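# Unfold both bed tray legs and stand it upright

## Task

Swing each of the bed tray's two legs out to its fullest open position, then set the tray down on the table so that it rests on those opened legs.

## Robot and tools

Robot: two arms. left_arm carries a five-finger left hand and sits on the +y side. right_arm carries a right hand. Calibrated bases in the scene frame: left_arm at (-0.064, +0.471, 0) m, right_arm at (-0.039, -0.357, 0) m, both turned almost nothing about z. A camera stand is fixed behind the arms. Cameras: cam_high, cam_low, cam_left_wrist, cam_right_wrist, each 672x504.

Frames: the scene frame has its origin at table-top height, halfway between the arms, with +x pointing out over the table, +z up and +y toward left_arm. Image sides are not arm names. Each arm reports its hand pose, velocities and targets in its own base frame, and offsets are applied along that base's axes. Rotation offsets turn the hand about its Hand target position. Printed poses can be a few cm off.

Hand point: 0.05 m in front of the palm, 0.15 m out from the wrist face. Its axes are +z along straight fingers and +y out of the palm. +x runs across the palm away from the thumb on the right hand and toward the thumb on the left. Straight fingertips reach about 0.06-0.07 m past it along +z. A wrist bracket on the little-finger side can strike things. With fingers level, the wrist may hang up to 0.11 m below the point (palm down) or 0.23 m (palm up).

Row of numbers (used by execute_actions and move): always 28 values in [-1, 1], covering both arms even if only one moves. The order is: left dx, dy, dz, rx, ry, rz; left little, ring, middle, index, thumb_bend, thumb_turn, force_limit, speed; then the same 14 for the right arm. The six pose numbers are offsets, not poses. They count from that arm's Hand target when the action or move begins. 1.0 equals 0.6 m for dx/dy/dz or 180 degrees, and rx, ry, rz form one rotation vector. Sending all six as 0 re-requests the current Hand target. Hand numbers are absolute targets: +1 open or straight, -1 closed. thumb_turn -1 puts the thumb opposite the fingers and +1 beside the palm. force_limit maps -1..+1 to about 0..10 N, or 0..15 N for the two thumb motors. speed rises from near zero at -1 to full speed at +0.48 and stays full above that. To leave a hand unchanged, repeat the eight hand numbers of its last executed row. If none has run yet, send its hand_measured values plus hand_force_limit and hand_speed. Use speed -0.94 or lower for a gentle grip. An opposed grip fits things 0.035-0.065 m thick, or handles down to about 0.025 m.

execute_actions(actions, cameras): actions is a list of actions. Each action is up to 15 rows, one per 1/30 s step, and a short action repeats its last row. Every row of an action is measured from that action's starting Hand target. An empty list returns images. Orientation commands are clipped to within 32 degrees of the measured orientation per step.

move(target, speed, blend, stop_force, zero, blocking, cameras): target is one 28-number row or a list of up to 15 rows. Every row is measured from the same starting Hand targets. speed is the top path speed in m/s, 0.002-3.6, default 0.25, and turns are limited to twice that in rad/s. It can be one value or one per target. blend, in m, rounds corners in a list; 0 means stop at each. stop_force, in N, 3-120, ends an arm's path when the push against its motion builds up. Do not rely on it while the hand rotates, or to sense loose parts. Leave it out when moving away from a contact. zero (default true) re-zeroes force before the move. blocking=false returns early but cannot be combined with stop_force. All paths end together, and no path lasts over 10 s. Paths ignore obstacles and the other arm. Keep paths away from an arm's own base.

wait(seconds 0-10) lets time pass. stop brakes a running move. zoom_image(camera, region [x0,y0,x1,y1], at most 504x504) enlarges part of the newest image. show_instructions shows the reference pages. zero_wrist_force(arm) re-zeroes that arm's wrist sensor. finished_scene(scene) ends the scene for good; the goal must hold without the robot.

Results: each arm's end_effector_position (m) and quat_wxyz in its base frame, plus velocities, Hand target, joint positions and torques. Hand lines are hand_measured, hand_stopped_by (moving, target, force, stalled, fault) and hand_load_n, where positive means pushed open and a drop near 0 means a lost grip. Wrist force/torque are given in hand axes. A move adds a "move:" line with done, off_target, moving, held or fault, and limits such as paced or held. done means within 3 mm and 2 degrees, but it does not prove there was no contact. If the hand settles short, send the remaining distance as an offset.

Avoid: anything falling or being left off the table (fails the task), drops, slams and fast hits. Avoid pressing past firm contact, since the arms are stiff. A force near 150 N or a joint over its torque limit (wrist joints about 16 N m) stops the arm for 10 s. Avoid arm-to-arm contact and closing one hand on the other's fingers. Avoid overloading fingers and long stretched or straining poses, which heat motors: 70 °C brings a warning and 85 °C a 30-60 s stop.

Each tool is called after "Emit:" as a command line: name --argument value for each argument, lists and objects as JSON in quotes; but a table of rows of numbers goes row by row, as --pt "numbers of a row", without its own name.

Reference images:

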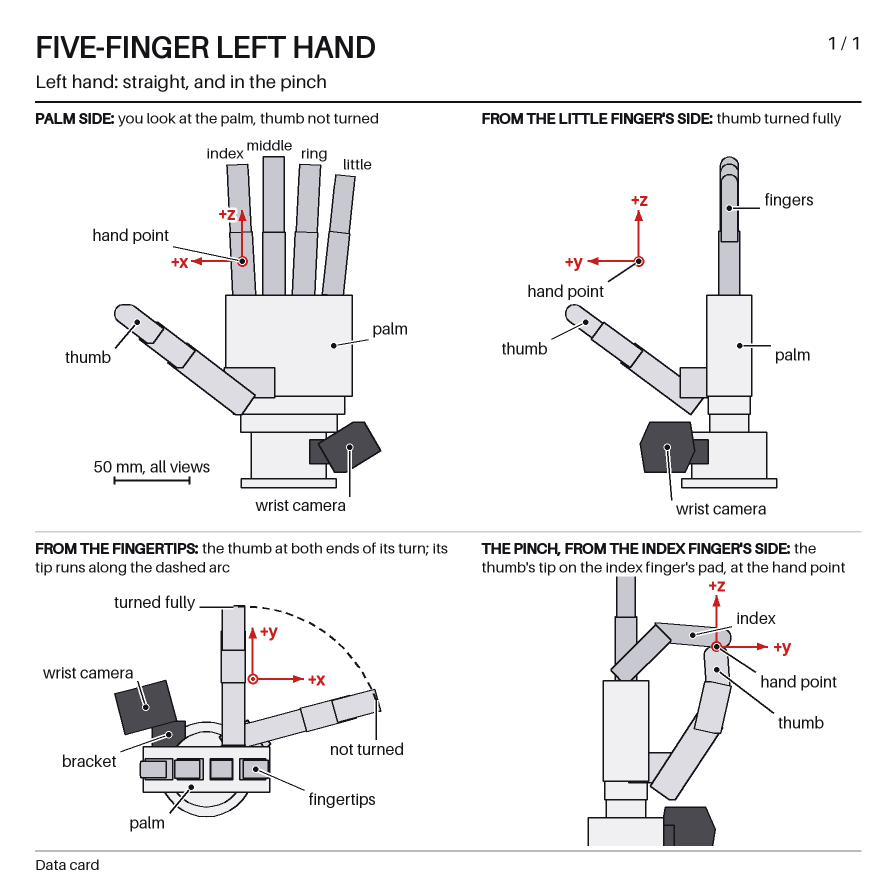

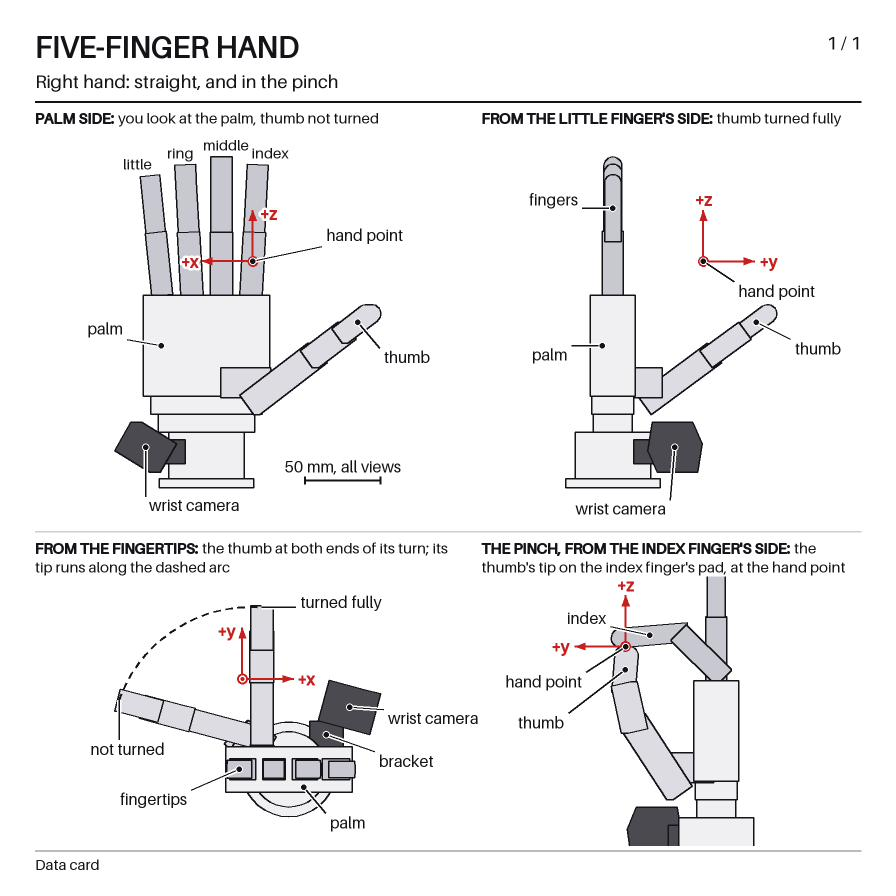

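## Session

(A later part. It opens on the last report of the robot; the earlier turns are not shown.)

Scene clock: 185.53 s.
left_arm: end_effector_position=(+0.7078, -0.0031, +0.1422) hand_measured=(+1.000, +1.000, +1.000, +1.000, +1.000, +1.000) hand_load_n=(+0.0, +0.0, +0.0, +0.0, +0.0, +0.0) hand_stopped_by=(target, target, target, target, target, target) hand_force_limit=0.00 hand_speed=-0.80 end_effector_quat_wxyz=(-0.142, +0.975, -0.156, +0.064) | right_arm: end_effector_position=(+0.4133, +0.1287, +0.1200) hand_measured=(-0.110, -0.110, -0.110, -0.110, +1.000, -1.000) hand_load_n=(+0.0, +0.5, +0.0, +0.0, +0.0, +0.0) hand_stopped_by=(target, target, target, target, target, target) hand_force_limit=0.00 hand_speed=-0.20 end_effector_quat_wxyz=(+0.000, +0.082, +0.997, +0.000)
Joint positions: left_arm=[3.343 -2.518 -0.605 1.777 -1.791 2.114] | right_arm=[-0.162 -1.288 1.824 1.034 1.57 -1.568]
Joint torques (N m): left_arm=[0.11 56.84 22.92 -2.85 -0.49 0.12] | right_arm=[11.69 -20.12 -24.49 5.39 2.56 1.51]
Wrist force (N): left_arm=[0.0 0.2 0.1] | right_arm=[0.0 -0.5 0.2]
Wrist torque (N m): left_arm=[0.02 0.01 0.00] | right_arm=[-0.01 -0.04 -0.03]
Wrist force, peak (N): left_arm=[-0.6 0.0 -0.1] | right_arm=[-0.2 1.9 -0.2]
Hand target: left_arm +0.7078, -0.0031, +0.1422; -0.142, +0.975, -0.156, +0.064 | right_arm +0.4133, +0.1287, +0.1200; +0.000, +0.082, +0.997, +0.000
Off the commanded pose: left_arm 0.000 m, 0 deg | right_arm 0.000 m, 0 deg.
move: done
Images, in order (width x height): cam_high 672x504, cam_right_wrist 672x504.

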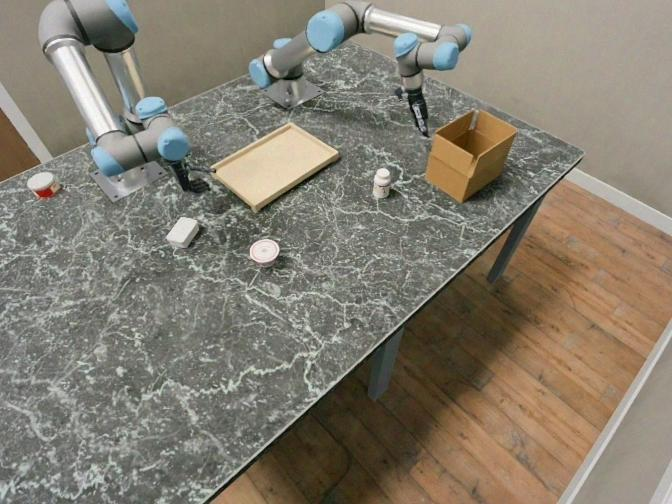

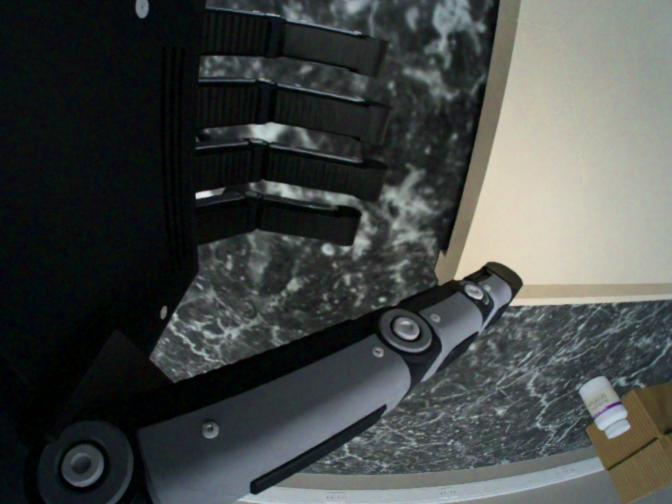

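Emit:
move --target '[0,0,0,0,0,0,1,1,1,1,1,1,0,-0.8,0,0,-0.1167,0,0,0,-0.11,-0.11,-0.11,-0.11,1,-1,0,-0.2]' --speed 0.15 --cameras '["cam_right_wrist","cam_high"]'

Emit:
zoom_image --camera "cam_high" --region '[120, 100, 300, 220]'

Scene clock: 200.33 s.
left_arm: end_effector_position=(+0.7078, -0.0031, +0.1422) hand_measured=(+1.000, +1.000, +1.000, +1.000, +1.000, +1.000) hand_load_n=(+0.0, +0.0, +0.5, +0.0, +0.0, +0.0) hand_stopped_by=(target, target, target, target, target, target) hand_force_limit=0.00 hand_speed=-0.80 end_effector_quat_wxyz=(-0.142, +0.975, -0.156, +0.064) | right_arm: end_effector_position=(+0.4133, +0.1287, +0.0500) hand_measured=(-0.110, -0.110, -0.110, -0.110, +1.000, -1.000) hand_load_n=(+0.0, +0.0, +0.0, +0.0, +0.0, +0.0) hand_stopped_by=(target, target, target, target, target, target) hand_force_limit=0.00 hand_speed=-0.20 end_effector_quat_wxyz=(+0.000, +0.082, +0.997, +0.000)
Joint positions: left_arm=[3.343 -2.518 -0.605 1.777 -1.791 2.114] | right_arm=[-0.162 -1.187 1.899 0.858 1.57 -1.568]
Joint torques (N m): left_arm=[-0.71 57.45 23.24 -2.9 -0.47 0.18] | right_arm=[11.81 -22.27 -2.74 -0.32 -2.15 1.49]
Wrist force (N): left_arm=[-0.2 0.1 0.0] | right_arm=[0.4 0.0 0.1]
Wrist torque (N m): left_arm=[0.01 0.03 -0.01] | right_arm=[0.08 -0.10 0.00]
Wrist force, peak (N): left_arm=[0.0 0.2 0.5] | right_arm=[0.5 0.1 1.0]
Hand target: left_arm +0.7078, -0.0031, +0.1422; -0.142, +0.975, -0.156, +0.064 | right_arm +0.4133, +0.1287, +0.0500; +0.000, +0.082, +0.997, +0.000
Off the commanded pose: left_arm 0.000 m, 0 deg | right_arm 0.000 m, 0 deg.
move: done
Images, in order (width x height): cam_high 672x504, cam_right_wrist 672x504.

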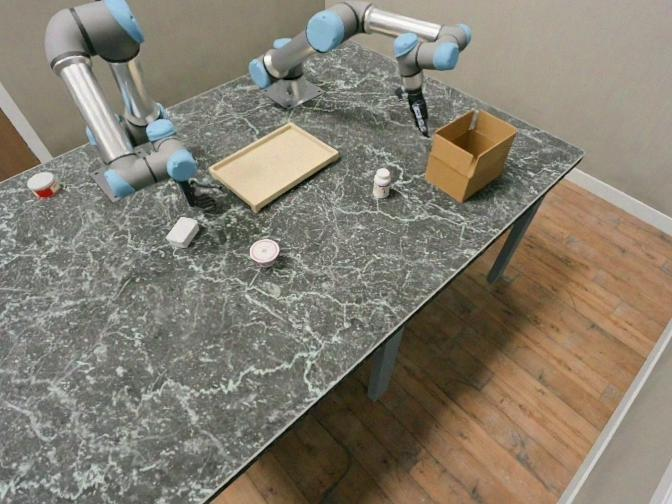

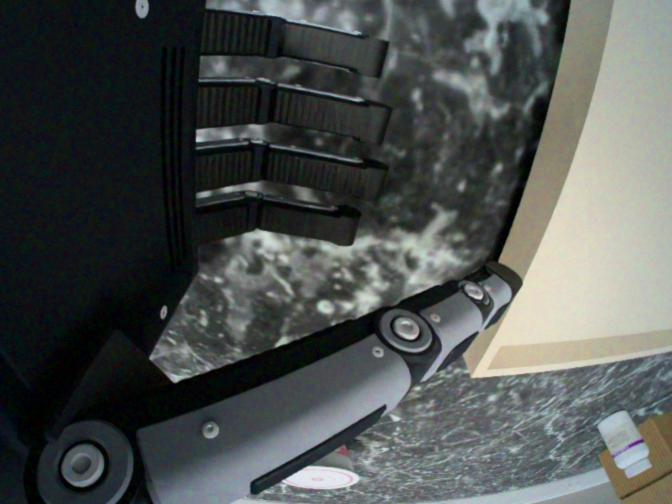

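Scaled by 2.800 from the camera's 672x504 image, which has a finer 960x720 frame.

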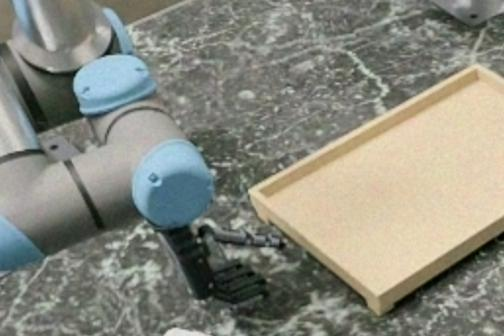

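Emit:
move --target '[0,0,0,0,0,0,1,1,1,1,1,1,0,-0.8,0,0,-0.06,0,0,0,-0.11,-0.11,-0.11,-0.11,1,-1,0,-0.2]' --speed 0.015 --stop_force 4 --cameras '["cam_right_wrist"]'

Scene clock: 207.10 s.
left_arm: end_effector_position=(+0.7078, -0.0031, +0.1422) hand_measured=(+1.000, +1.000, +1.000, +1.000, +1.000, +1.000) hand_load_n=(+0.0, +0.0, +0.0, +0.0, +0.0, +0.0) hand_stopped_by=(target, target, target, target, target, target) hand_force_limit=0.00 hand_speed=-0.80 end_effector_quat_wxyz=(-0.142, +0.975, -0.156, +0.064) | right_arm: end_effector_position=(+0.4133, +0.1287, +0.0197) hand_measured=(-0.110, -0.110, -0.110, -0.110, +1.000, -1.000) hand_load_n=(+0.0, -2.5, -1.5, -0.5, +0.0, +0.0) hand_stopped_by=(target, target, target, target, target, target) hand_force_limit=0.00 hand_speed=-0.20 end_effector_quat_wxyz=(+0.000, +0.082, +0.997, +0.000)
Joint positions: left_arm=[3.343 -2.518 -0.605 1.777 -1.791 2.114] | right_arm=[-0.161 -1.135 1.923 0.783 1.57 -1.568]
Joint torques (N m): left_arm=[-0.37 58.09 23.1 -3.11 -0.43 0.18] | right_arm=[10.53 -38.15 -21.03 4.34 -1.19 1.12]
Wrist force (N): left_arm=[-0.1 0.2 -0.1] | right_arm=[1.2 0.4 -4.0]
Wrist torque (N m): left_arm=[0.05 0.01 -0.01] | right_arm=[0.09 0.06 -0.03]
Wrist force, peak (N): left_arm=[-0.4 0.3 0.1] | right_arm=[-0.5 -4.3 -16.7]
Hand target: left_arm +0.7078, -0.0031, +0.1422; -0.142, +0.975, -0.156, +0.064 | right_arm +0.4133, +0.1287, +0.0197; +0.000, +0.082, +0.997, +0.000 (not the last commanded pose)
Off the commanded pose: left_arm 0.000 m, 0 deg | right_arm 0.006 m, 0 deg.
move: contact (right_arm)
Images, in order (width x height): cam_right_wrist 672x504.

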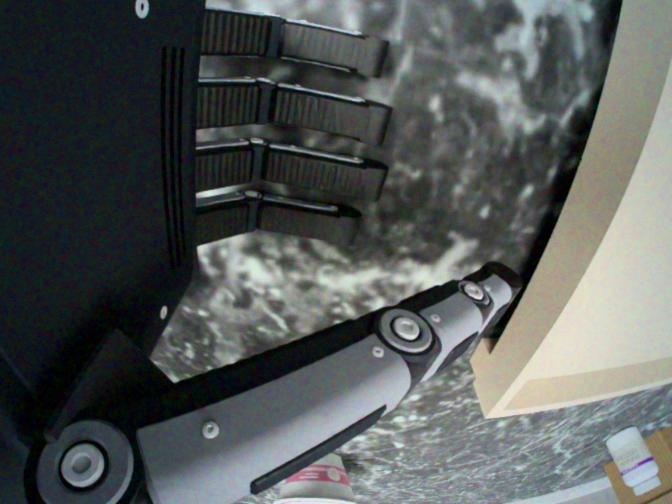

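Emit:
move --target '[0,0,0,0,0,0,1,1,1,1,1,1,0,-0.8,0,0,0.03,0.0438,-0.0073,0,0.0,0.0,0.0,0.0,1,-1,0,-0.2]' --speed 0.1 --cameras '[]'

Emit:
move --target '[0,0,0,0,0,0,1,1,1,1,1,1,0,-0.8,0,0,-0.03,0,0,0,0.0,0.0,0.0,0.0,1,-1,0,-0.2]' --speed 0.01 --stop_force 3 --cameras '["cam_right_wrist"]'

Scene clock: 216.60 s.
left_arm: end_effector_position=(+0.7078, -0.0031, +0.1422) hand_measured=(+1.000, +1.000, +1.000, +1.000, +1.000, +1.000) hand_load_n=(+0.0, +0.0, +0.0, +0.0, -0.5, +0.0) hand_stopped_by=(target, target, target, target, target, target) hand_force_limit=0.00 hand_speed=-0.80 end_effector_quat_wxyz=(-0.142, +0.975, -0.156, +0.064) | right_arm: end_effector_position=(+0.4133, +0.1287, +0.0377) hand_measured=(+0.000, +0.000, +0.000, +0.000, +1.000, -1.000) hand_load_n=(+0.0, +0.0, +0.0, +0.0, +0.0, +0.0) hand_stopped_by=(target, target, target, target, target, target) hand_force_limit=0.00 hand_speed=-0.20 end_effector_quat_wxyz=(+0.006, +0.082, +0.994, +0.070)
Joint positions: left_arm=[3.343 -2.518 -0.605 1.777 -1.791 2.114] | right_arm=[-0.259 -1.166 1.952 0.798 1.432 -1.666]
Joint torques (N m): left_arm=[-0.14 58.63 23.75 -3.23 -0.52 0.19] | right_arm=[-10.19 -38.55 -1.2 5.38 -2.67 -1.18]
Wrist force (N): left_arm=[-0.2 0.3 -0.2] | right_arm=[-0.1 0.9 0.5]
Wrist torque (N m): left_arm=[0.07 0.02 -0.02] | right_arm=[0.21 0.04 0.09]
Wrist force, peak (N): left_arm=[0.1 0.1 0.5] | right_arm=[-6.1 5.5 -45.9]
Hand target: left_arm +0.7078, -0.0031, +0.1422; -0.142, +0.975, -0.156, +0.064 | right_arm +0.4133, +0.1287, +0.0377; +0.006, +0.082, +0.994, +0.070
Off the commanded pose: left_arm 0.000 m, 0 deg | right_arm 0.000 m, 0 deg.
move: done
No camera images: "cameras" was empty.

Scene clock: 218.70 s.
left_arm: end_effector_position=(+0.7078, -0.0031, +0.1422) hand_measured=(+1.000, +1.000, +1.000, +1.000, +1.000, +1.000) hand_load_n=(+0.0, +0.0, +0.0, +0.0, +0.0, +0.0) hand_stopped_by=(target, target, target, target, target, target) hand_force_limit=0.00 hand_speed=-0.80 end_effector_quat_wxyz=(-0.142, +0.975, -0.156, +0.064) | right_arm: end_effector_position=(+0.4133, +0.1287, +0.0285) hand_measured=(+0.000, +0.000, +0.000, +0.000, +1.000, -1.000) hand_load_n=(+0.0, -1.0, -1.5, +0.0, +0.0, +0.0) hand_stopped_by=(target, target, target, target, target, target) hand_force_limit=0.00 hand_speed=-0.20 end_effector_quat_wxyz=(+0.006, +0.082, +0.994, +0.070)
Joint positions: left_arm=[3.343 -2.518 -0.605 1.777 -1.791 2.114] | right_arm=[-0.259 -1.15 1.959 0.775 1.432 -1.666]
Joint torques (N m): left_arm=[-0.53 58.65 23.45 -3.2 -0.43 0.22] | right_arm=[-2.6 -38.19 -21.24 4.4 -2.09 -0.46]
Wrist force (N): left_arm=[0.1 0.3 -0.1] | right_arm=[1.2 0.9 -1.9]
Wrist torque (N m): left_arm=[0.05 -0.02 0.00] | right_arm=[0.20 0.10 0.10]
Wrist force, peak (N): left_arm=[-0.3 0.4 0.1] | right_arm=[0.1 -2.0 -8.9]
Hand target: left_arm +0.7078, -0.0031, +0.1422; -0.142, +0.975, -0.156, +0.064 | right_arm +0.4133, +0.1287, +0.0285; +0.006, +0.082, +0.994, +0.070 (not the last commanded pose)
Off the commanded pose: left_arm 0.000 m, 0 deg | right_arm 0.009 m, 0 deg.
move: contact (right_arm)
Images, in order (width x height): cam_right_wrist 672x504.

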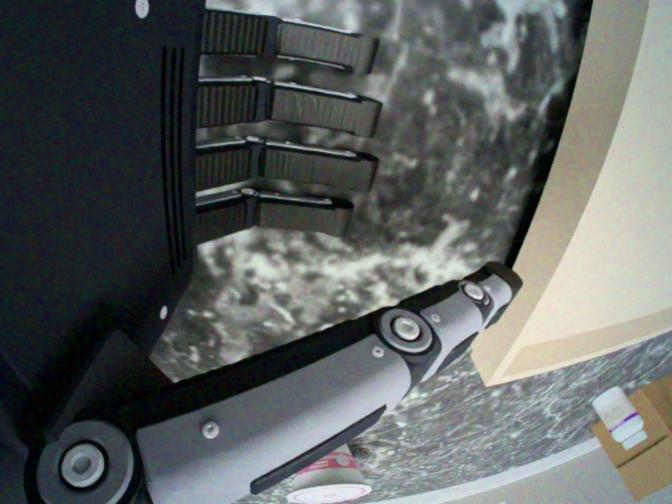

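Emit:
move --pt "0 0 0 0 0 0 1 1 1 1 1 1 0 -0.8 0 0 0.0015 0 0 0 0.0 0.0 0.0 0.0 1 -1 0 -0.2" --pt "0 0 0 0 0 0 1 1 1 1 1 1 0 -0.8 0.00825 0.0493 0.0015 0 0 0 0.0 0.0 0.0 0.0 1 -1 0 -0.2" --speed 0.04 --stop_force 4 --cameras '["cam_right_wrist","cam_high"]'

Emit:
zoom_image --camera "cam_high" --region '[160, 140, 300, 220]'

Scene clock: 223.73 s.
left_arm: end_effector_position=(+0.7078, -0.0031, +0.1422) hand_measured=(+1.000, +1.000, +1.000, +1.000, +1.000, +1.000) hand_load_n=(+0.0, +0.0, +0.0, +0.0, +0.0, +0.0) hand_stopped_by=(target, target, target, target, target, target) hand_force_limit=0.00 hand_speed=-0.80 end_effector_quat_wxyz=(-0.142, +0.975, -0.156, +0.064) | right_arm: end_effector_position=(+0.4183, +0.1583, +0.0294) hand_measured=(+0.000, +0.000, +0.000, +0.000, +1.000, -1.000) hand_load_n=(+0.0, +0.0, +0.0, +0.0, +0.0, +0.0) hand_stopped_by=(target, target, target, target, target, target) hand_force_limit=0.00 hand_speed=-0.20 end_effector_quat_wxyz=(+0.006, +0.082, +0.994, +0.070)
Joint positions: left_arm=[3.343 -2.518 -0.605 1.777 -1.791 2.114] | right_arm=[-0.173 -1.136 1.928 0.779 1.431 -1.58]
Joint torques (N m): left_arm=[-0.97 59.52 24.54 -3.22 -0.5 0.24] | right_arm=[12.05 -22.7 -21.04 5.26 2.37 1.42]
Wrist force (N): left_arm=[-0.1 -0.1 -0.1] | right_arm=[0.0 0.3 1.0]
Wrist torque (N m): left_arm=[0.00 0.01 0.00] | right_arm=[0.08 -0.03 0.00]
Wrist force, peak (N): left_arm=[-0.5 -0.1 0.1] | right_arm=[1.1 0.8 -2.6]
Hand target: left_arm +0.7078, -0.0031, +0.1422; -0.142, +0.975, -0.156, +0.064 | right_arm +0.4183, +0.1583, +0.0294; +0.006, +0.082, +0.994, +0.070
Off the commanded pose: left_arm 0.000 m, 0 deg | right_arm 0.000 m, 0 deg.
move: done
Images, in order (width x height): cam_high 672x504, cam_right_wrist 672x504.

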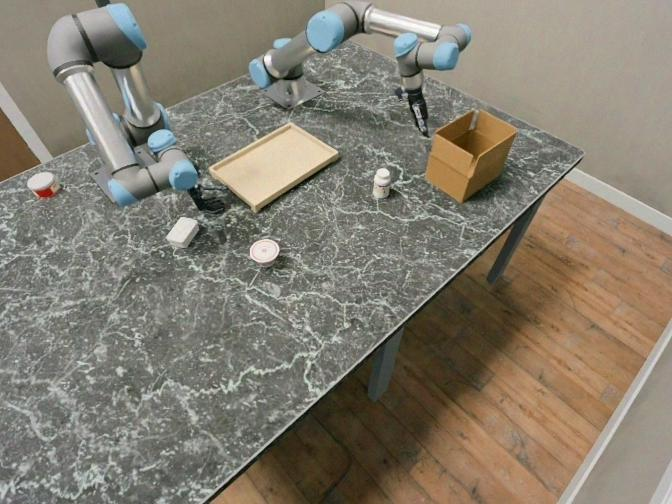

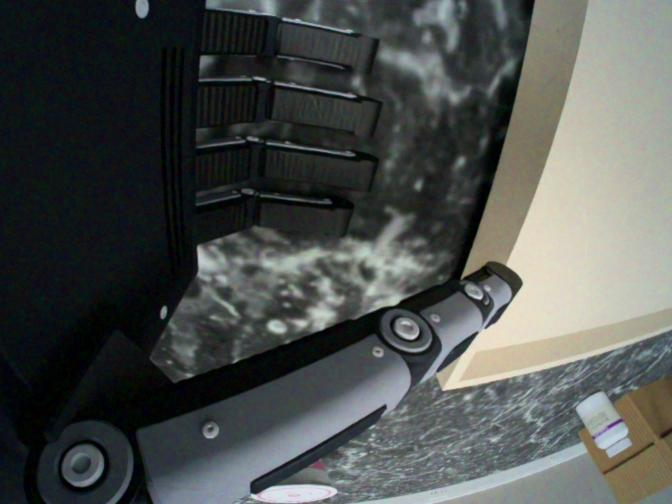

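Scaled by 3.600 from the camera's 672x504 image, which has a finer 960x720 frame.

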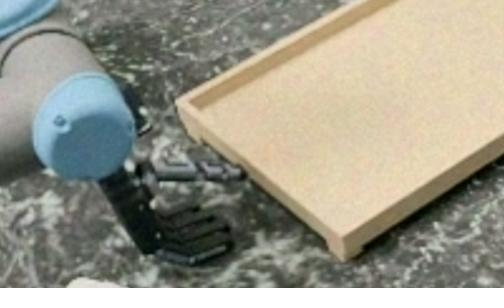

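Emit:
move --target '[0,0,0,0,0,0,1,1,1,1,1,1,0,-0.8,0.00825,0.0493,0,0,0,0,0.0,0.0,0.0,0.0,1,-1,0,-0.2]' --speed 0.04 --stop_force 4 --cameras '["cam_right_wrist","cam_high"]'

Emit:
zoom_image --camera "cam_high" --region '[160, 140, 300, 220]'

Scene clock: 232.33 s.
left_arm: end_effector_position=(+0.7078, -0.0031, +0.1422) hand_measured=(+1.000, +1.000, +1.000, +1.000, +1.000, +1.000) hand_load_n=(+0.0, +0.0, +0.0, +0.0, +0.0, +0.0) hand_stopped_by=(target, target, target, target, target, target) hand_force_limit=0.00 hand_speed=-0.80 end_effector_quat_wxyz=(-0.142, +0.975, -0.156, +0.064) | right_arm: end_effector_position=(+0.4232, +0.1879, +0.0294) hand_measured=(+0.000, +0.000, +0.000, +0.000, +1.000, -1.000) hand_load_n=(+0.0, +0.0, +0.0, +0.0, +0.0, +0.0) hand_stopped_by=(target, target, target, target, target, target) hand_force_limit=0.00 hand_speed=-0.20 end_effector_quat_wxyz=(+0.006, +0.082, +0.994, +0.070)
Joint positions: left_arm=[3.343 -2.518 -0.605 1.777 -1.791 2.114] | right_arm=[-0.09 -1.117 1.892 0.785 1.431 -1.496]
Joint torques (N m): left_arm=[-1.09 59.64 23.76 -3.25 -0.56 0.27] | right_arm=[10.99 -24.25 -21.78 5.23 2.28 1.48]
Wrist force (N): left_arm=[-0.1 0.0 -0.1] | right_arm=[-0.1 0.8 1.2]
Wrist torque (N m): left_arm=[0.00 0.01 0.00] | right_arm=[0.12 -0.01 0.01]
Wrist force, peak (N): left_arm=[-0.1 0.3 -0.3] | right_arm=[-0.2 0.6 1.5]
Hand target: left_arm +0.7078, -0.0031, +0.1422; -0.142, +0.975, -0.156, +0.064 | right_arm +0.4232, +0.1879, +0.0294; +0.006, +0.082, +0.994, +0.070
Off the commanded pose: left_arm 0.000 m, 0 deg | right_arm 0.000 m, 0 deg.
move: done
Images, in order (width x height): cam_high 672x504, cam_right_wrist 672x504.

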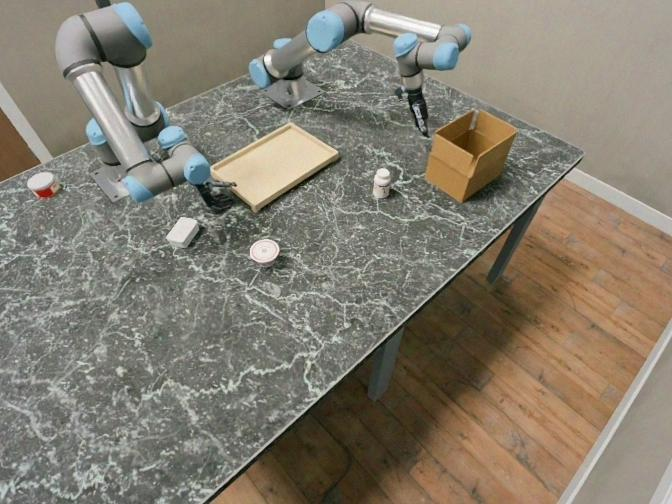

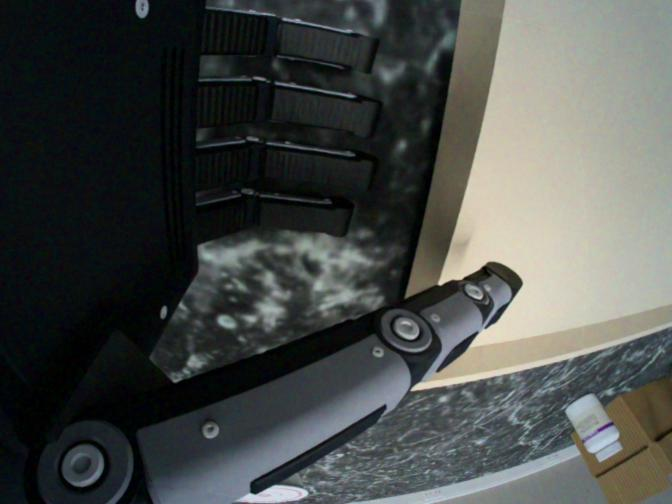

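Scaled by 3.600 from the camera's 672x504 image, which has a finer 960x720 frame.

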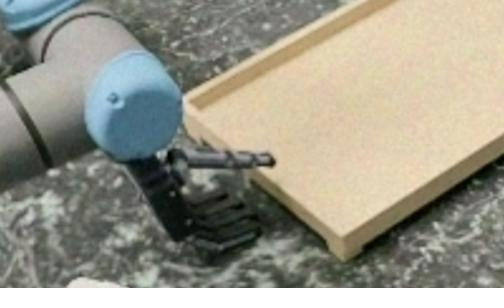

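Emit:
move --target '[0,0,0,0,0,0,1,1,1,1,1,1,0,-0.8,0.0069,0.0411,0,0,0,0,0.0,0.0,0.0,0.0,1,-1,0,-0.2]' --speed 0.03 --stop_force 3 --cameras '["cam_right_wrist"]'

Emit:
zoom_image --camera "cam_right_wrist" --region '[200, 0, 560, 300]'

Scene clock: 237.17 s.
left_arm: end_effector_position=(+0.7078, -0.0031, +0.1422) hand_measured=(+1.000, +1.000, +1.000, +1.000, +1.000, +1.000) hand_load_n=(+0.0, +0.0, +0.0, +0.0, +0.0, +0.0) hand_stopped_by=(target, target, target, target, target, target) hand_force_limit=0.00 hand_speed=-0.80 end_effector_quat_wxyz=(-0.142, +0.975, -0.156, +0.064) | right_arm: end_effector_position=(+0.4274, +0.2125, +0.0294) hand_measured=(+0.000, +0.000, +0.000, +0.000, +1.000, -1.000) hand_load_n=(+0.0, +0.0, +0.0, +0.0, -0.5, +0.0) hand_stopped_by=(target, target, target, target, target, target) hand_force_limit=0.00 hand_speed=-0.20 end_effector_quat_wxyz=(+0.006, +0.082, +0.994, +0.070)
Joint positions: left_arm=[3.343 -2.518 -0.605 1.777 -1.791 2.114] | right_arm=[-0.023 -1.098 1.857 0.791 1.432 -1.428]
Joint torques (N m): left_arm=[-1.35 60.59 24.15 -3.36 -0.58 0.19] | right_arm=[11.33 -25.13 -22.51 5.23 2.3 1.52]
Wrist force (N): left_arm=[0.1 0.2 0.0] | right_arm=[0.1 0.7 1.3]
Wrist torque (N m): left_arm=[0.03 -0.01 0.00] | right_arm=[0.11 -0.05 0.03]
Wrist force, peak (N): left_arm=[-0.5 0.0 -0.3] | right_arm=[0.2 0.8 1.5]
Hand target: left_arm +0.7078, -0.0031, +0.1422; -0.142, +0.975, -0.156, +0.064 | right_arm +0.4274, +0.2125, +0.0294; +0.006, +0.082, +0.994, +0.070
Off the commanded pose: left_arm 0.000 m, 0 deg | right_arm 0.000 m, 0 deg.
move: done
Images, in order (width x height): cam_right_wrist 672x504.

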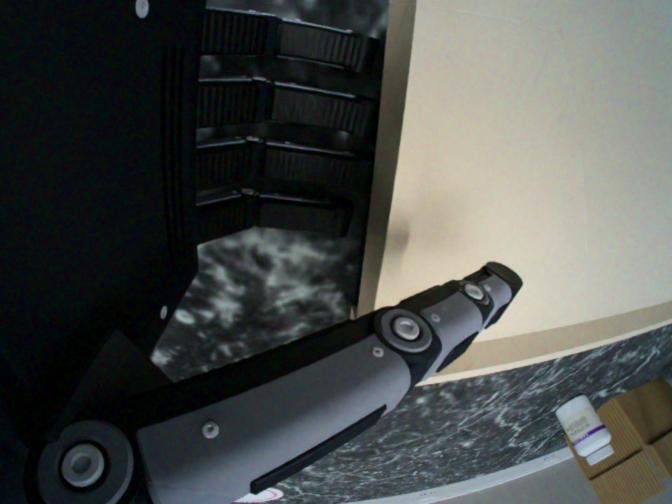

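Scaled by 1.400 from the camera's 672x504 image, which has a finer 960x720 frame.

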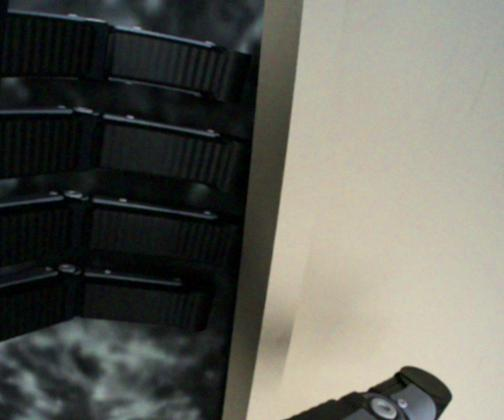

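Emit:
move --target '[0,0,0,0,0,0,1,1,1,1,1,1,0,-0.8,0.0055,0.0329,0,0,0,0,0.0,0.0,0.0,0.0,1,-1,0,-0.2]' --speed 0.015 --stop_force 3 --cameras '["cam_right_wrist"]'

Emit:
zoom_image --camera "cam_right_wrist" --region '[200, 0, 560, 300]'

Scene clock: 241.60 s.
left_arm: end_effector_position=(+0.7078, -0.0031, +0.1422) hand_measured=(+1.000, +1.000, +1.000, +1.000, +1.000, +1.000) hand_load_n=(+0.0, +0.0, +0.0, +0.0, -0.5, +0.0) hand_stopped_by=(target, target, target, target, target, target) hand_force_limit=0.00 hand_speed=-0.80 end_effector_quat_wxyz=(-0.142, +0.975, -0.156, +0.064) | right_arm: end_effector_position=(+0.4307, +0.2323, +0.0294) hand_measured=(+0.000, +0.000, +0.000, +0.000, +1.000, -1.000) hand_load_n=(+0.5, +0.5, +0.0, +0.5, +0.0, +0.0) hand_stopped_by=(target, target, target, target, target, target) hand_force_limit=0.00 hand_speed=-0.20 end_effector_quat_wxyz=(+0.006, +0.082, +0.994, +0.070)
Joint positions: left_arm=[3.343 -2.518 -0.605 1.777 -1.791 2.114] | right_arm=[0.028 -1.081 1.826 0.798 1.434 -1.376]
Joint torques (N m): left_arm=[-1.03 59.97 24.45 -3.37 -0.56 0.36] | right_arm=[12.12 -26.54 -22.9 5.37 2.17 1.48]
Wrist force (N): left_arm=[0.0 0.0 0.0] | right_arm=[0.2 -0.6 2.5]
Wrist torque (N m): left_arm=[0.00 0.01 0.01] | right_arm=[0.03 -0.13 -0.05]
Wrist force, peak (N): left_arm=[-0.4 0.2 0.0] | right_arm=[0.2 -0.9 2.8]
Hand target: left_arm +0.7078, -0.0031, +0.1422; -0.142, +0.975, -0.156, +0.064 | right_arm +0.4307, +0.2323, +0.0294; +0.006, +0.082, +0.994, +0.070
Off the commanded pose: left_arm 0.000 m, 0 deg | right_arm 0.000 m, 0 deg.
move: done
Images, in order (width x height): cam_right_wrist 672x504.

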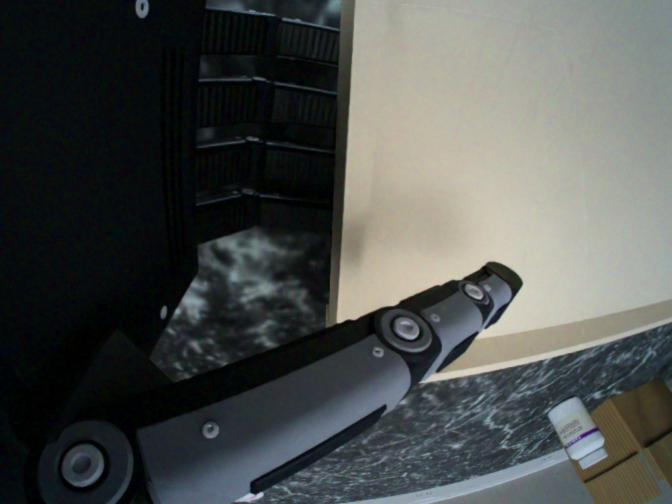

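Scaled by 1.400 from the camera's 672x504 image, which has a finer 960x720 frame.

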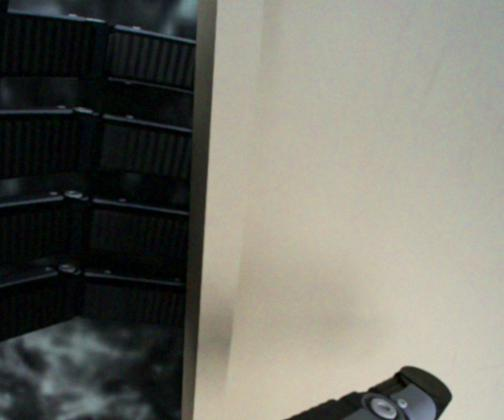

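Emit:
move --target '[0,0,0,0,0,0,1,1,1,1,1,1,0,-0.8,0.002,0.0115,0,0,0,0,0.0,0.0,0.0,0.0,1,-1,0,-0.2]' --speed 0.015 --stop_force 3 --cameras '[]'

Emit:
execute_actions --actions '[[[0,0,0,0,0,0,1,1,1,1,1,1,0,-0.8,0,0,0,0,0,0,0.0,0.0,0.0,0.0,-0.3,-1,-0.4,-0.8]]]' --cameras '[]'

Emit:
wait --seconds 3 --cameras '["cam_right_wrist","cam_high"]'

Scene clock: 248.67 s.
left_arm: end_effector_position=(+0.7078, -0.0031, +0.1422) hand_measured=(+1.000, +1.000, +1.000, +1.000, +1.000, +1.000) hand_load_n=(+0.0, +0.0, +0.0, +0.0, +0.0, +0.0) hand_stopped_by=(target, target, target, target, target, target) hand_force_limit=0.00 hand_speed=-0.80 end_effector_quat_wxyz=(-0.142, +0.975, -0.156, +0.064) | right_arm: end_effector_position=(+0.4319, +0.2392, +0.0294) hand_measured=(+0.000, +0.000, +0.000, +0.000, +1.000, -1.000) hand_load_n=(+0.5, +0.5, +0.0, +0.0, +0.0, +0.0) hand_stopped_by=(target, target, target, target, target, target) hand_force_limit=0.00 hand_speed=-0.20 end_effector_quat_wxyz=(+0.006, +0.082, +0.994, +0.070)
Joint positions: left_arm=[3.343 -2.518 -0.605 1.777 -1.791 2.114] | right_arm=[0.046 -1.074 1.814 0.801 1.434 -1.359]
Joint torques (N m): left_arm=[-0.87 60.85 25.33 -3.45 -0.62 0.39] | right_arm=[11.9 -26.89 -22.93 5.26 2.18 1.46]
Wrist force (N): left_arm=[0.0 0.0 0.0] | right_arm=[0.3 -0.8 2.8]
Wrist torque (N m): left_arm=[0.00 0.00 0.01] | right_arm=[0.01 -0.17 -0.03]
Wrist force, peak (N): left_arm=[-0.5 0.0 -0.3] | right_arm=[0.3 -0.8 3.2]
Hand target: left_arm +0.7078, -0.0031, +0.1422; -0.142, +0.975, -0.156, +0.064 | right_arm +0.4319, +0.2392, +0.0294; +0.006, +0.082, +0.994, +0.070
Off the commanded pose: left_arm 0.000 m, 0 deg | right_arm 0.000 m, 0 deg.
move: done
No camera images: "cameras" was empty.

Scene clock: 251.50 s.
left_arm: end_effector_position=(+0.7078, -0.0031, +0.1422) hand_measured=(+1.000, +1.000, +1.000, +1.000, +1.000, +1.000) hand_load_n=(+0.0, +0.0, +0.0, +0.5, +0.0, +0.0) hand_stopped_by=(target, target, target, target, target, target) hand_force_limit=0.00 hand_speed=-0.80 end_effector_quat_wxyz=(-0.142, +0.975, -0.156, +0.064) | right_arm: end_effector_position=(+0.4319, +0.2392, +0.0294) hand_measured=(+0.000, +0.000, +0.000, +0.000, +0.270, -1.000) hand_load_n=(+1.0, +1.5, +0.0, +0.5, +4.0, -0.5) hand_stopped_by=(target, target, target, target, force, target) hand_force_limit=-0.40 hand_speed=-0.80 end_effector_quat_wxyz=(+0.006, +0.082, +0.994, +0.070)
Joint positions: left_arm=[3.343 -2.518 -0.605 1.777 -1.791 2.114] | right_arm=[0.046 -1.074 1.814 0.801 1.434 -1.359]
Joint torques (N m): left_arm=[-0.77 60.92 25.9 -3.54 -0.55 0.35] | right_arm=[10.21 -26.6 -20.92 4.87 2.04 1.44]
Wrist force (N): left_arm=[-0.1 0.0 0.1] | right_arm=[0.6 0.8 0.1]
Wrist torque (N m): left_arm=[0.00 0.02 0.00] | right_arm=[0.07 -0.17 -0.10]
Wrist force, peak (N): left_arm=[0.1 0.3 -0.4] | right_arm=[0.2 -0.7 3.1]
Hand target: left_arm +0.7078, -0.0031, +0.1422; -0.142, +0.975, -0.156, +0.064 | right_arm +0.4319, +0.2392, +0.0294; +0.006, +0.082, +0.994, +0.070
Off the commanded pose: left_arm 0.000 m, 0 deg | right_arm 0.000 m, 0 deg.
No camera images: "cameras" was empty.

Scene clock: 254.50 s.
left_arm: end_effector_position=(+0.7078, -0.0031, +0.1422) hand_measured=(+1.000, +1.000, +1.000, +1.000, +1.000, +1.000) hand_load_n=(+0.0, +0.0, +0.0, +0.0, +0.0, +0.0) hand_stopped_by=(target, target, target, target, target, target) hand_force_limit=0.00 hand_speed=-0.80 end_effector_quat_wxyz=(-0.142, +0.975, -0.156, +0.064) | right_arm: end_effector_position=(+0.4319, +0.2392, +0.0294) hand_measured=(+0.000, +0.000, +0.000, +0.000, +0.270, -1.000) hand_load_n=(+1.0, +1.0, +0.0, +1.0, +4.0, +0.0) hand_stopped_by=(target, target, target, target, force, target) hand_force_limit=-0.40 hand_speed=-0.80 end_effector_quat_wxyz=(+0.006, +0.082, +0.994, +0.070)
Joint positions: left_arm=[3.343 -2.518 -0.605 1.777 -1.791 2.114] | right_arm=[0.046 -1.074 1.814 0.801 1.434 -1.359]
Joint torques (N m): left_arm=[-0.78 60.64 25.38 -3.55 -0.58 0.39] | right_arm=[0.39 -27.88 -11.71 1.91 1.99 1.36]
Wrist force (N): left_arm=[0.0 0.0 -0.1] | right_arm=[0.6 0.7 0.1]
Wrist torque (N m): left_arm=[0.01 0.01 0.00] | right_arm=[0.06 -0.17 -0.10]
Wrist force, peak (N): left_arm=[-0.4 0.2 -0.2] | right_arm=[0.9 0.9 0.4]
Hand target: left_arm +0.7078, -0.0031, +0.1422; -0.142, +0.975, -0.156, +0.064 | right_arm +0.4319, +0.2392, +0.0294; +0.006, +0.082, +0.994, +0.070
Off the commanded pose: left_arm 0.000 m, 0 deg | right_arm 0.000 m, 0 deg.
wait: 3.00 s; at rest by 0.17 s
Images, in order (width x height): cam_high 672x504, cam_right_wrist 672x504.

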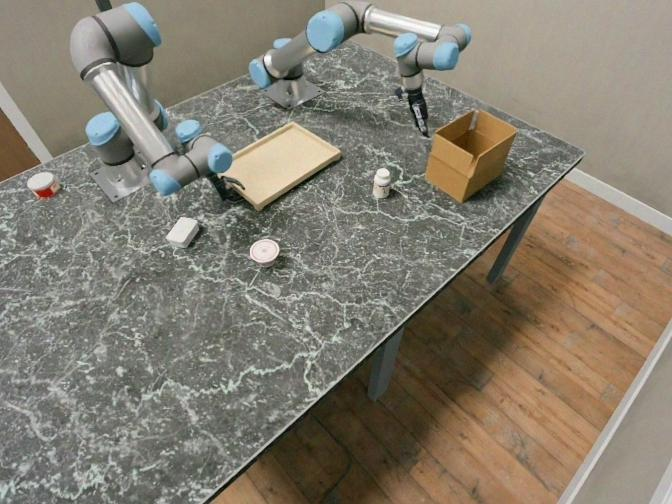

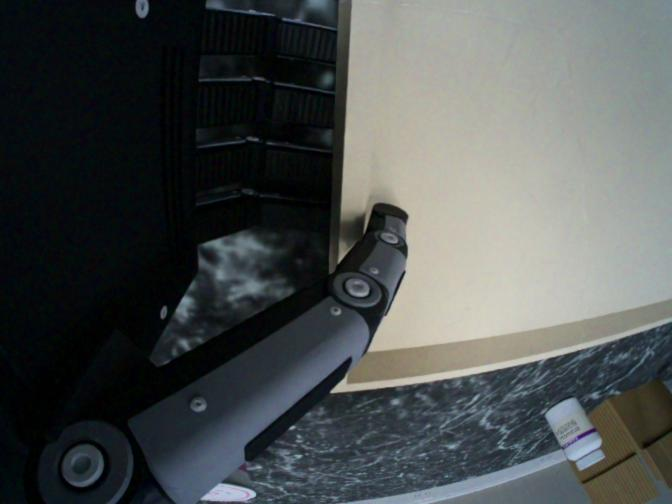

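Emit:
move --target '[0,0,0,0,0,0,1,1,1,1,1,1,0,-0.8,0,0,0.025,-0.0126,0.0021,0,0.0,0.0,0.0,0.0,-0.3,-1,-0.4,-0.8]' --speed 0.05 --cameras '["cam_right_wrist","cam_low"]'

Emit:
zoom_image --camera "cam_low" --region '[405, 250, 545, 306]'

Scene clock: 287.43 s.
left_arm: end_effector_position=(+0.7078, -0.0031, +0.1422) hand_measured=(+1.000, +1.000, +1.000, +1.000, +1.000, +1.000) hand_load_n=(+0.0, +0.0, +0.0, +0.0, +0.0, +0.0) hand_stopped_by=(target, target, target, target, target, target) hand_force_limit=0.00 hand_speed=-0.80 end_effector_quat_wxyz=(-0.142, +0.975, -0.156, +0.064) | right_arm: end_effector_position=(+0.4319, +0.2392, +0.0443) hand_measured=(+0.000, +0.000, +0.000, +0.000, +0.270, -1.000) hand_load_n=(+3.5, +3.0, +0.0, +0.0, +3.5, -0.5) hand_stopped_by=(target, target, target, target, force, target) hand_force_limit=-0.40 hand_speed=-0.80 end_effector_quat_wxyz=(+0.004, +0.082, +0.995, +0.050)
Joint positions: left_arm=[3.343 -2.518 -0.605 1.777 -1.791 2.114] | right_arm=[0.069 -1.093 1.785 0.855 1.474 -1.336]
Joint torques (N m): left_arm=[-0.93 60.93 26.19 -3.79 -0.56 0.32] | right_arm=[11.2 -43.64 -24.17 5.87 2.19 1.64]
Wrist force (N): left_arm=[0.0 0.1 -0.1] | right_arm=[0.6 0.3 5.1]
Wrist torque (N m): left_arm=[0.03 0.00 0.00] | right_arm=[-0.02 -0.50 -0.11]
Wrist force, peak (N): left_arm=[-0.3 0.5 -0.3] | right_arm=[0.6 0.5 5.3]
Hand target: left_arm +0.7078, -0.0031, +0.1422; -0.142, +0.975, -0.156, +0.064 | right_arm +0.4319, +0.2392, +0.0444; +0.004, +0.082, +0.995, +0.050
Off the commanded pose: left_arm 0.000 m, 0 deg | right_arm 0.000 m, 0 deg.
move: done
Images, in order (width x height): cam_low 672x504, cam_right_wrist 672x504.

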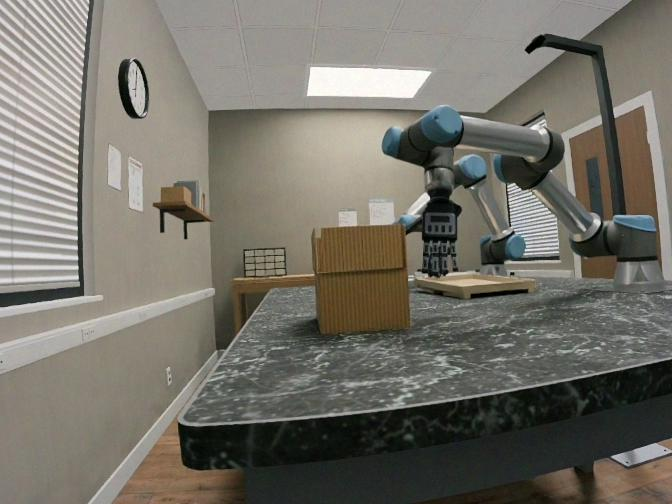

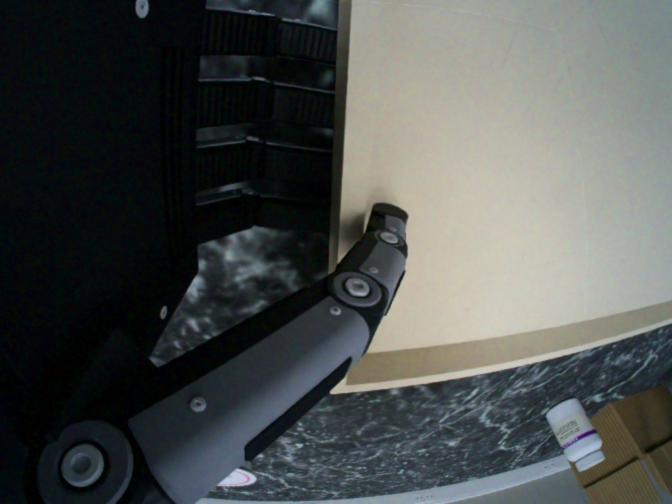

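Scaled by 3.600 from the camera's 672x504 image, which has a finer 960x720 frame.

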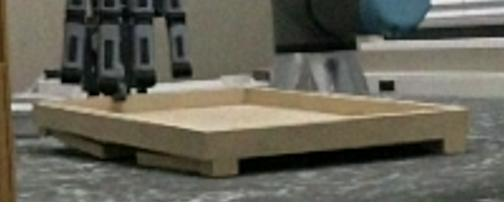

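Emit:
zoom_image --camera "cam_low" --region '[410, 270, 480, 306]'

Scaled by 7.200 from the camera's 672x504 image, which has a finer 960x720 frame.

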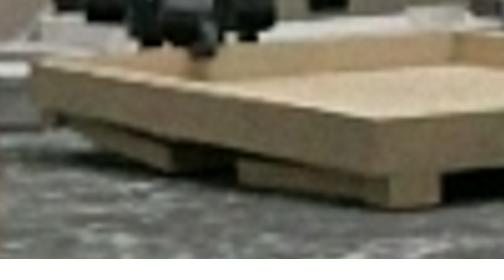

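Emit:
move --pt "0 0 0 0 0 0 1 1 1 1 1 1 0 -0.8 0.0029 0.0174 0.0787 -0.0418 0.007 0 0.0 0.0 0.0 0.0 -0.3 -1 -0.4 -0.8" --pt "0 0 0 0 0 0 1 1 1 1 1 1 0 -0.8 0.0087 0.0523 0.1775 -0.0964 0.0161 0 0.0 0.0 0.0 0.0 -0.3 -1 -0.4 -0.8" --speed 0.08 --blend 0.02 --cameras '["all"]'

Emit:
zoom_image --camera "cam_low" --region '[400, 210, 560, 310]'

Scene clock: 323.17 s.
left_arm: end_effector_position=(+0.7078, -0.0031, +0.1422) hand_measured=(+1.000, +1.000, +1.000, +1.000, +1.000, +1.000) hand_load_n=(+0.0, +0.0, +0.0, +0.0, -0.5, +0.0) hand_stopped_by=(target, target, target, target, target, target) hand_force_limit=0.00 hand_speed=-0.80 end_effector_quat_wxyz=(-0.142, +0.975, -0.156, +0.064) | right_arm: end_effector_position=(+0.4371, +0.2705, +0.1508) hand_measured=(+0.000, +0.000, +0.000, +0.000, +0.270, -1.000) hand_load_n=(+5.0, +0.0, +0.0, +0.0, +2.0, -0.5) hand_stopped_by=(target, target, target, target, force, target) hand_force_limit=-0.40 hand_speed=-0.80 end_effector_quat_wxyz=(-0.009, +0.082, +0.991, -0.103)
Joint positions: left_arm=[3.343 -2.518 -0.605 1.777 -1.791 2.114] | right_arm=[0.307 -1.081 1.443 1.304 1.755 -1.091]
Joint torques (N m): left_arm=[-1.4 60.89 25.84 -3.7 -0.53 0.43] | right_arm=[11.05 -31.89 -27.19 6.1 3.03 1.61]
Wrist force (N): left_arm=[-0.2 0.0 -0.1] | right_arm=[-0.1 1.7 5.2]
Wrist torque (N m): left_arm=[0.02 0.03 -0.01] | right_arm=[0.02 -0.27 -0.09]
Wrist force, peak (N): left_arm=[-0.6 0.0 -0.1] | right_arm=[0.7 -1.1 5.6]
Hand target: left_arm +0.7078, -0.0031, +0.1422; -0.142, +0.975, -0.156, +0.064 | right_arm +0.4371, +0.2705, +0.1509; -0.009, +0.082, +0.991, -0.103
Off the commanded pose: left_arm 0.000 m, 0 deg | right_arm 0.000 m, 0 deg.
move: done

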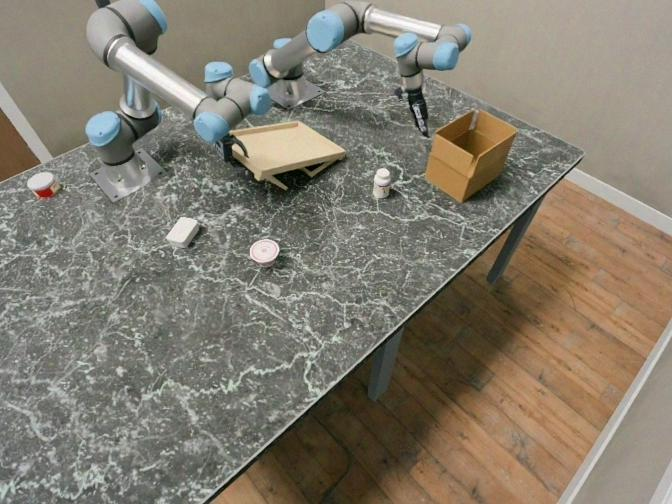

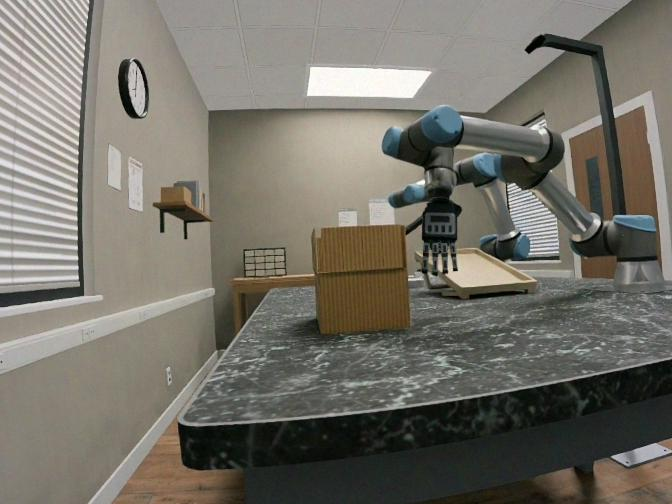

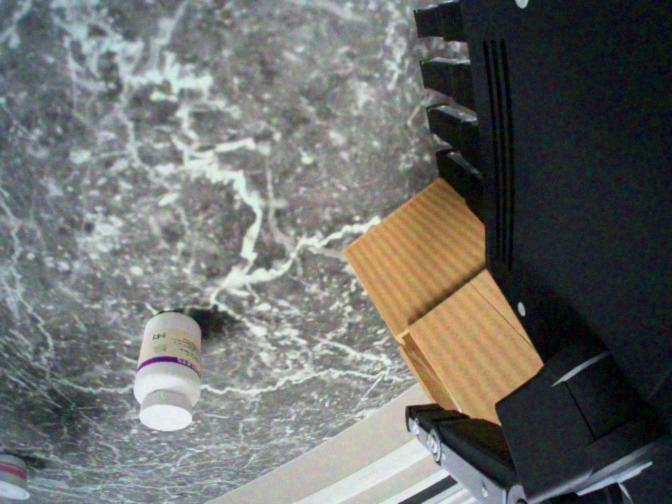

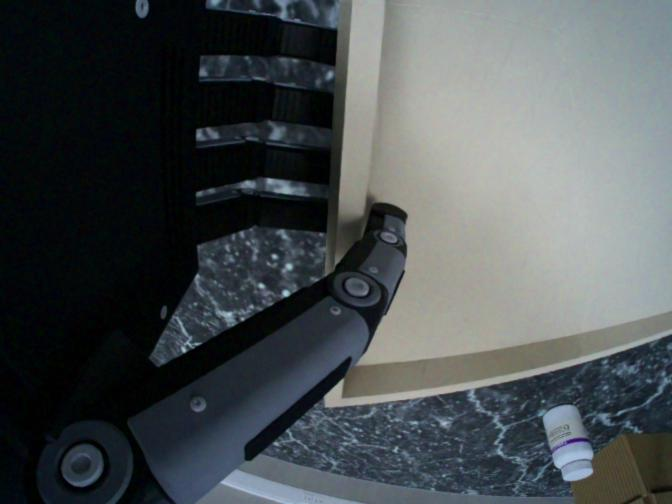

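Scaled by 3.150 from the camera's 672x504 image, which has a finer 960x720 frame.

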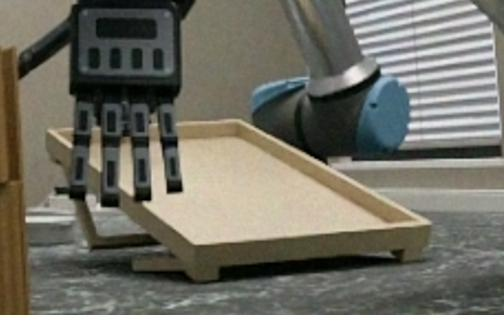

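Emit:
zoom_image --camera "cam_high" --region '[210, 110, 360, 210]'

Scaled by 3.360 from the camera's 672x504 image, which has a finer 960x720 frame.

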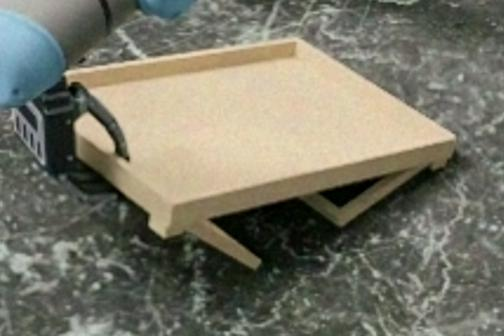

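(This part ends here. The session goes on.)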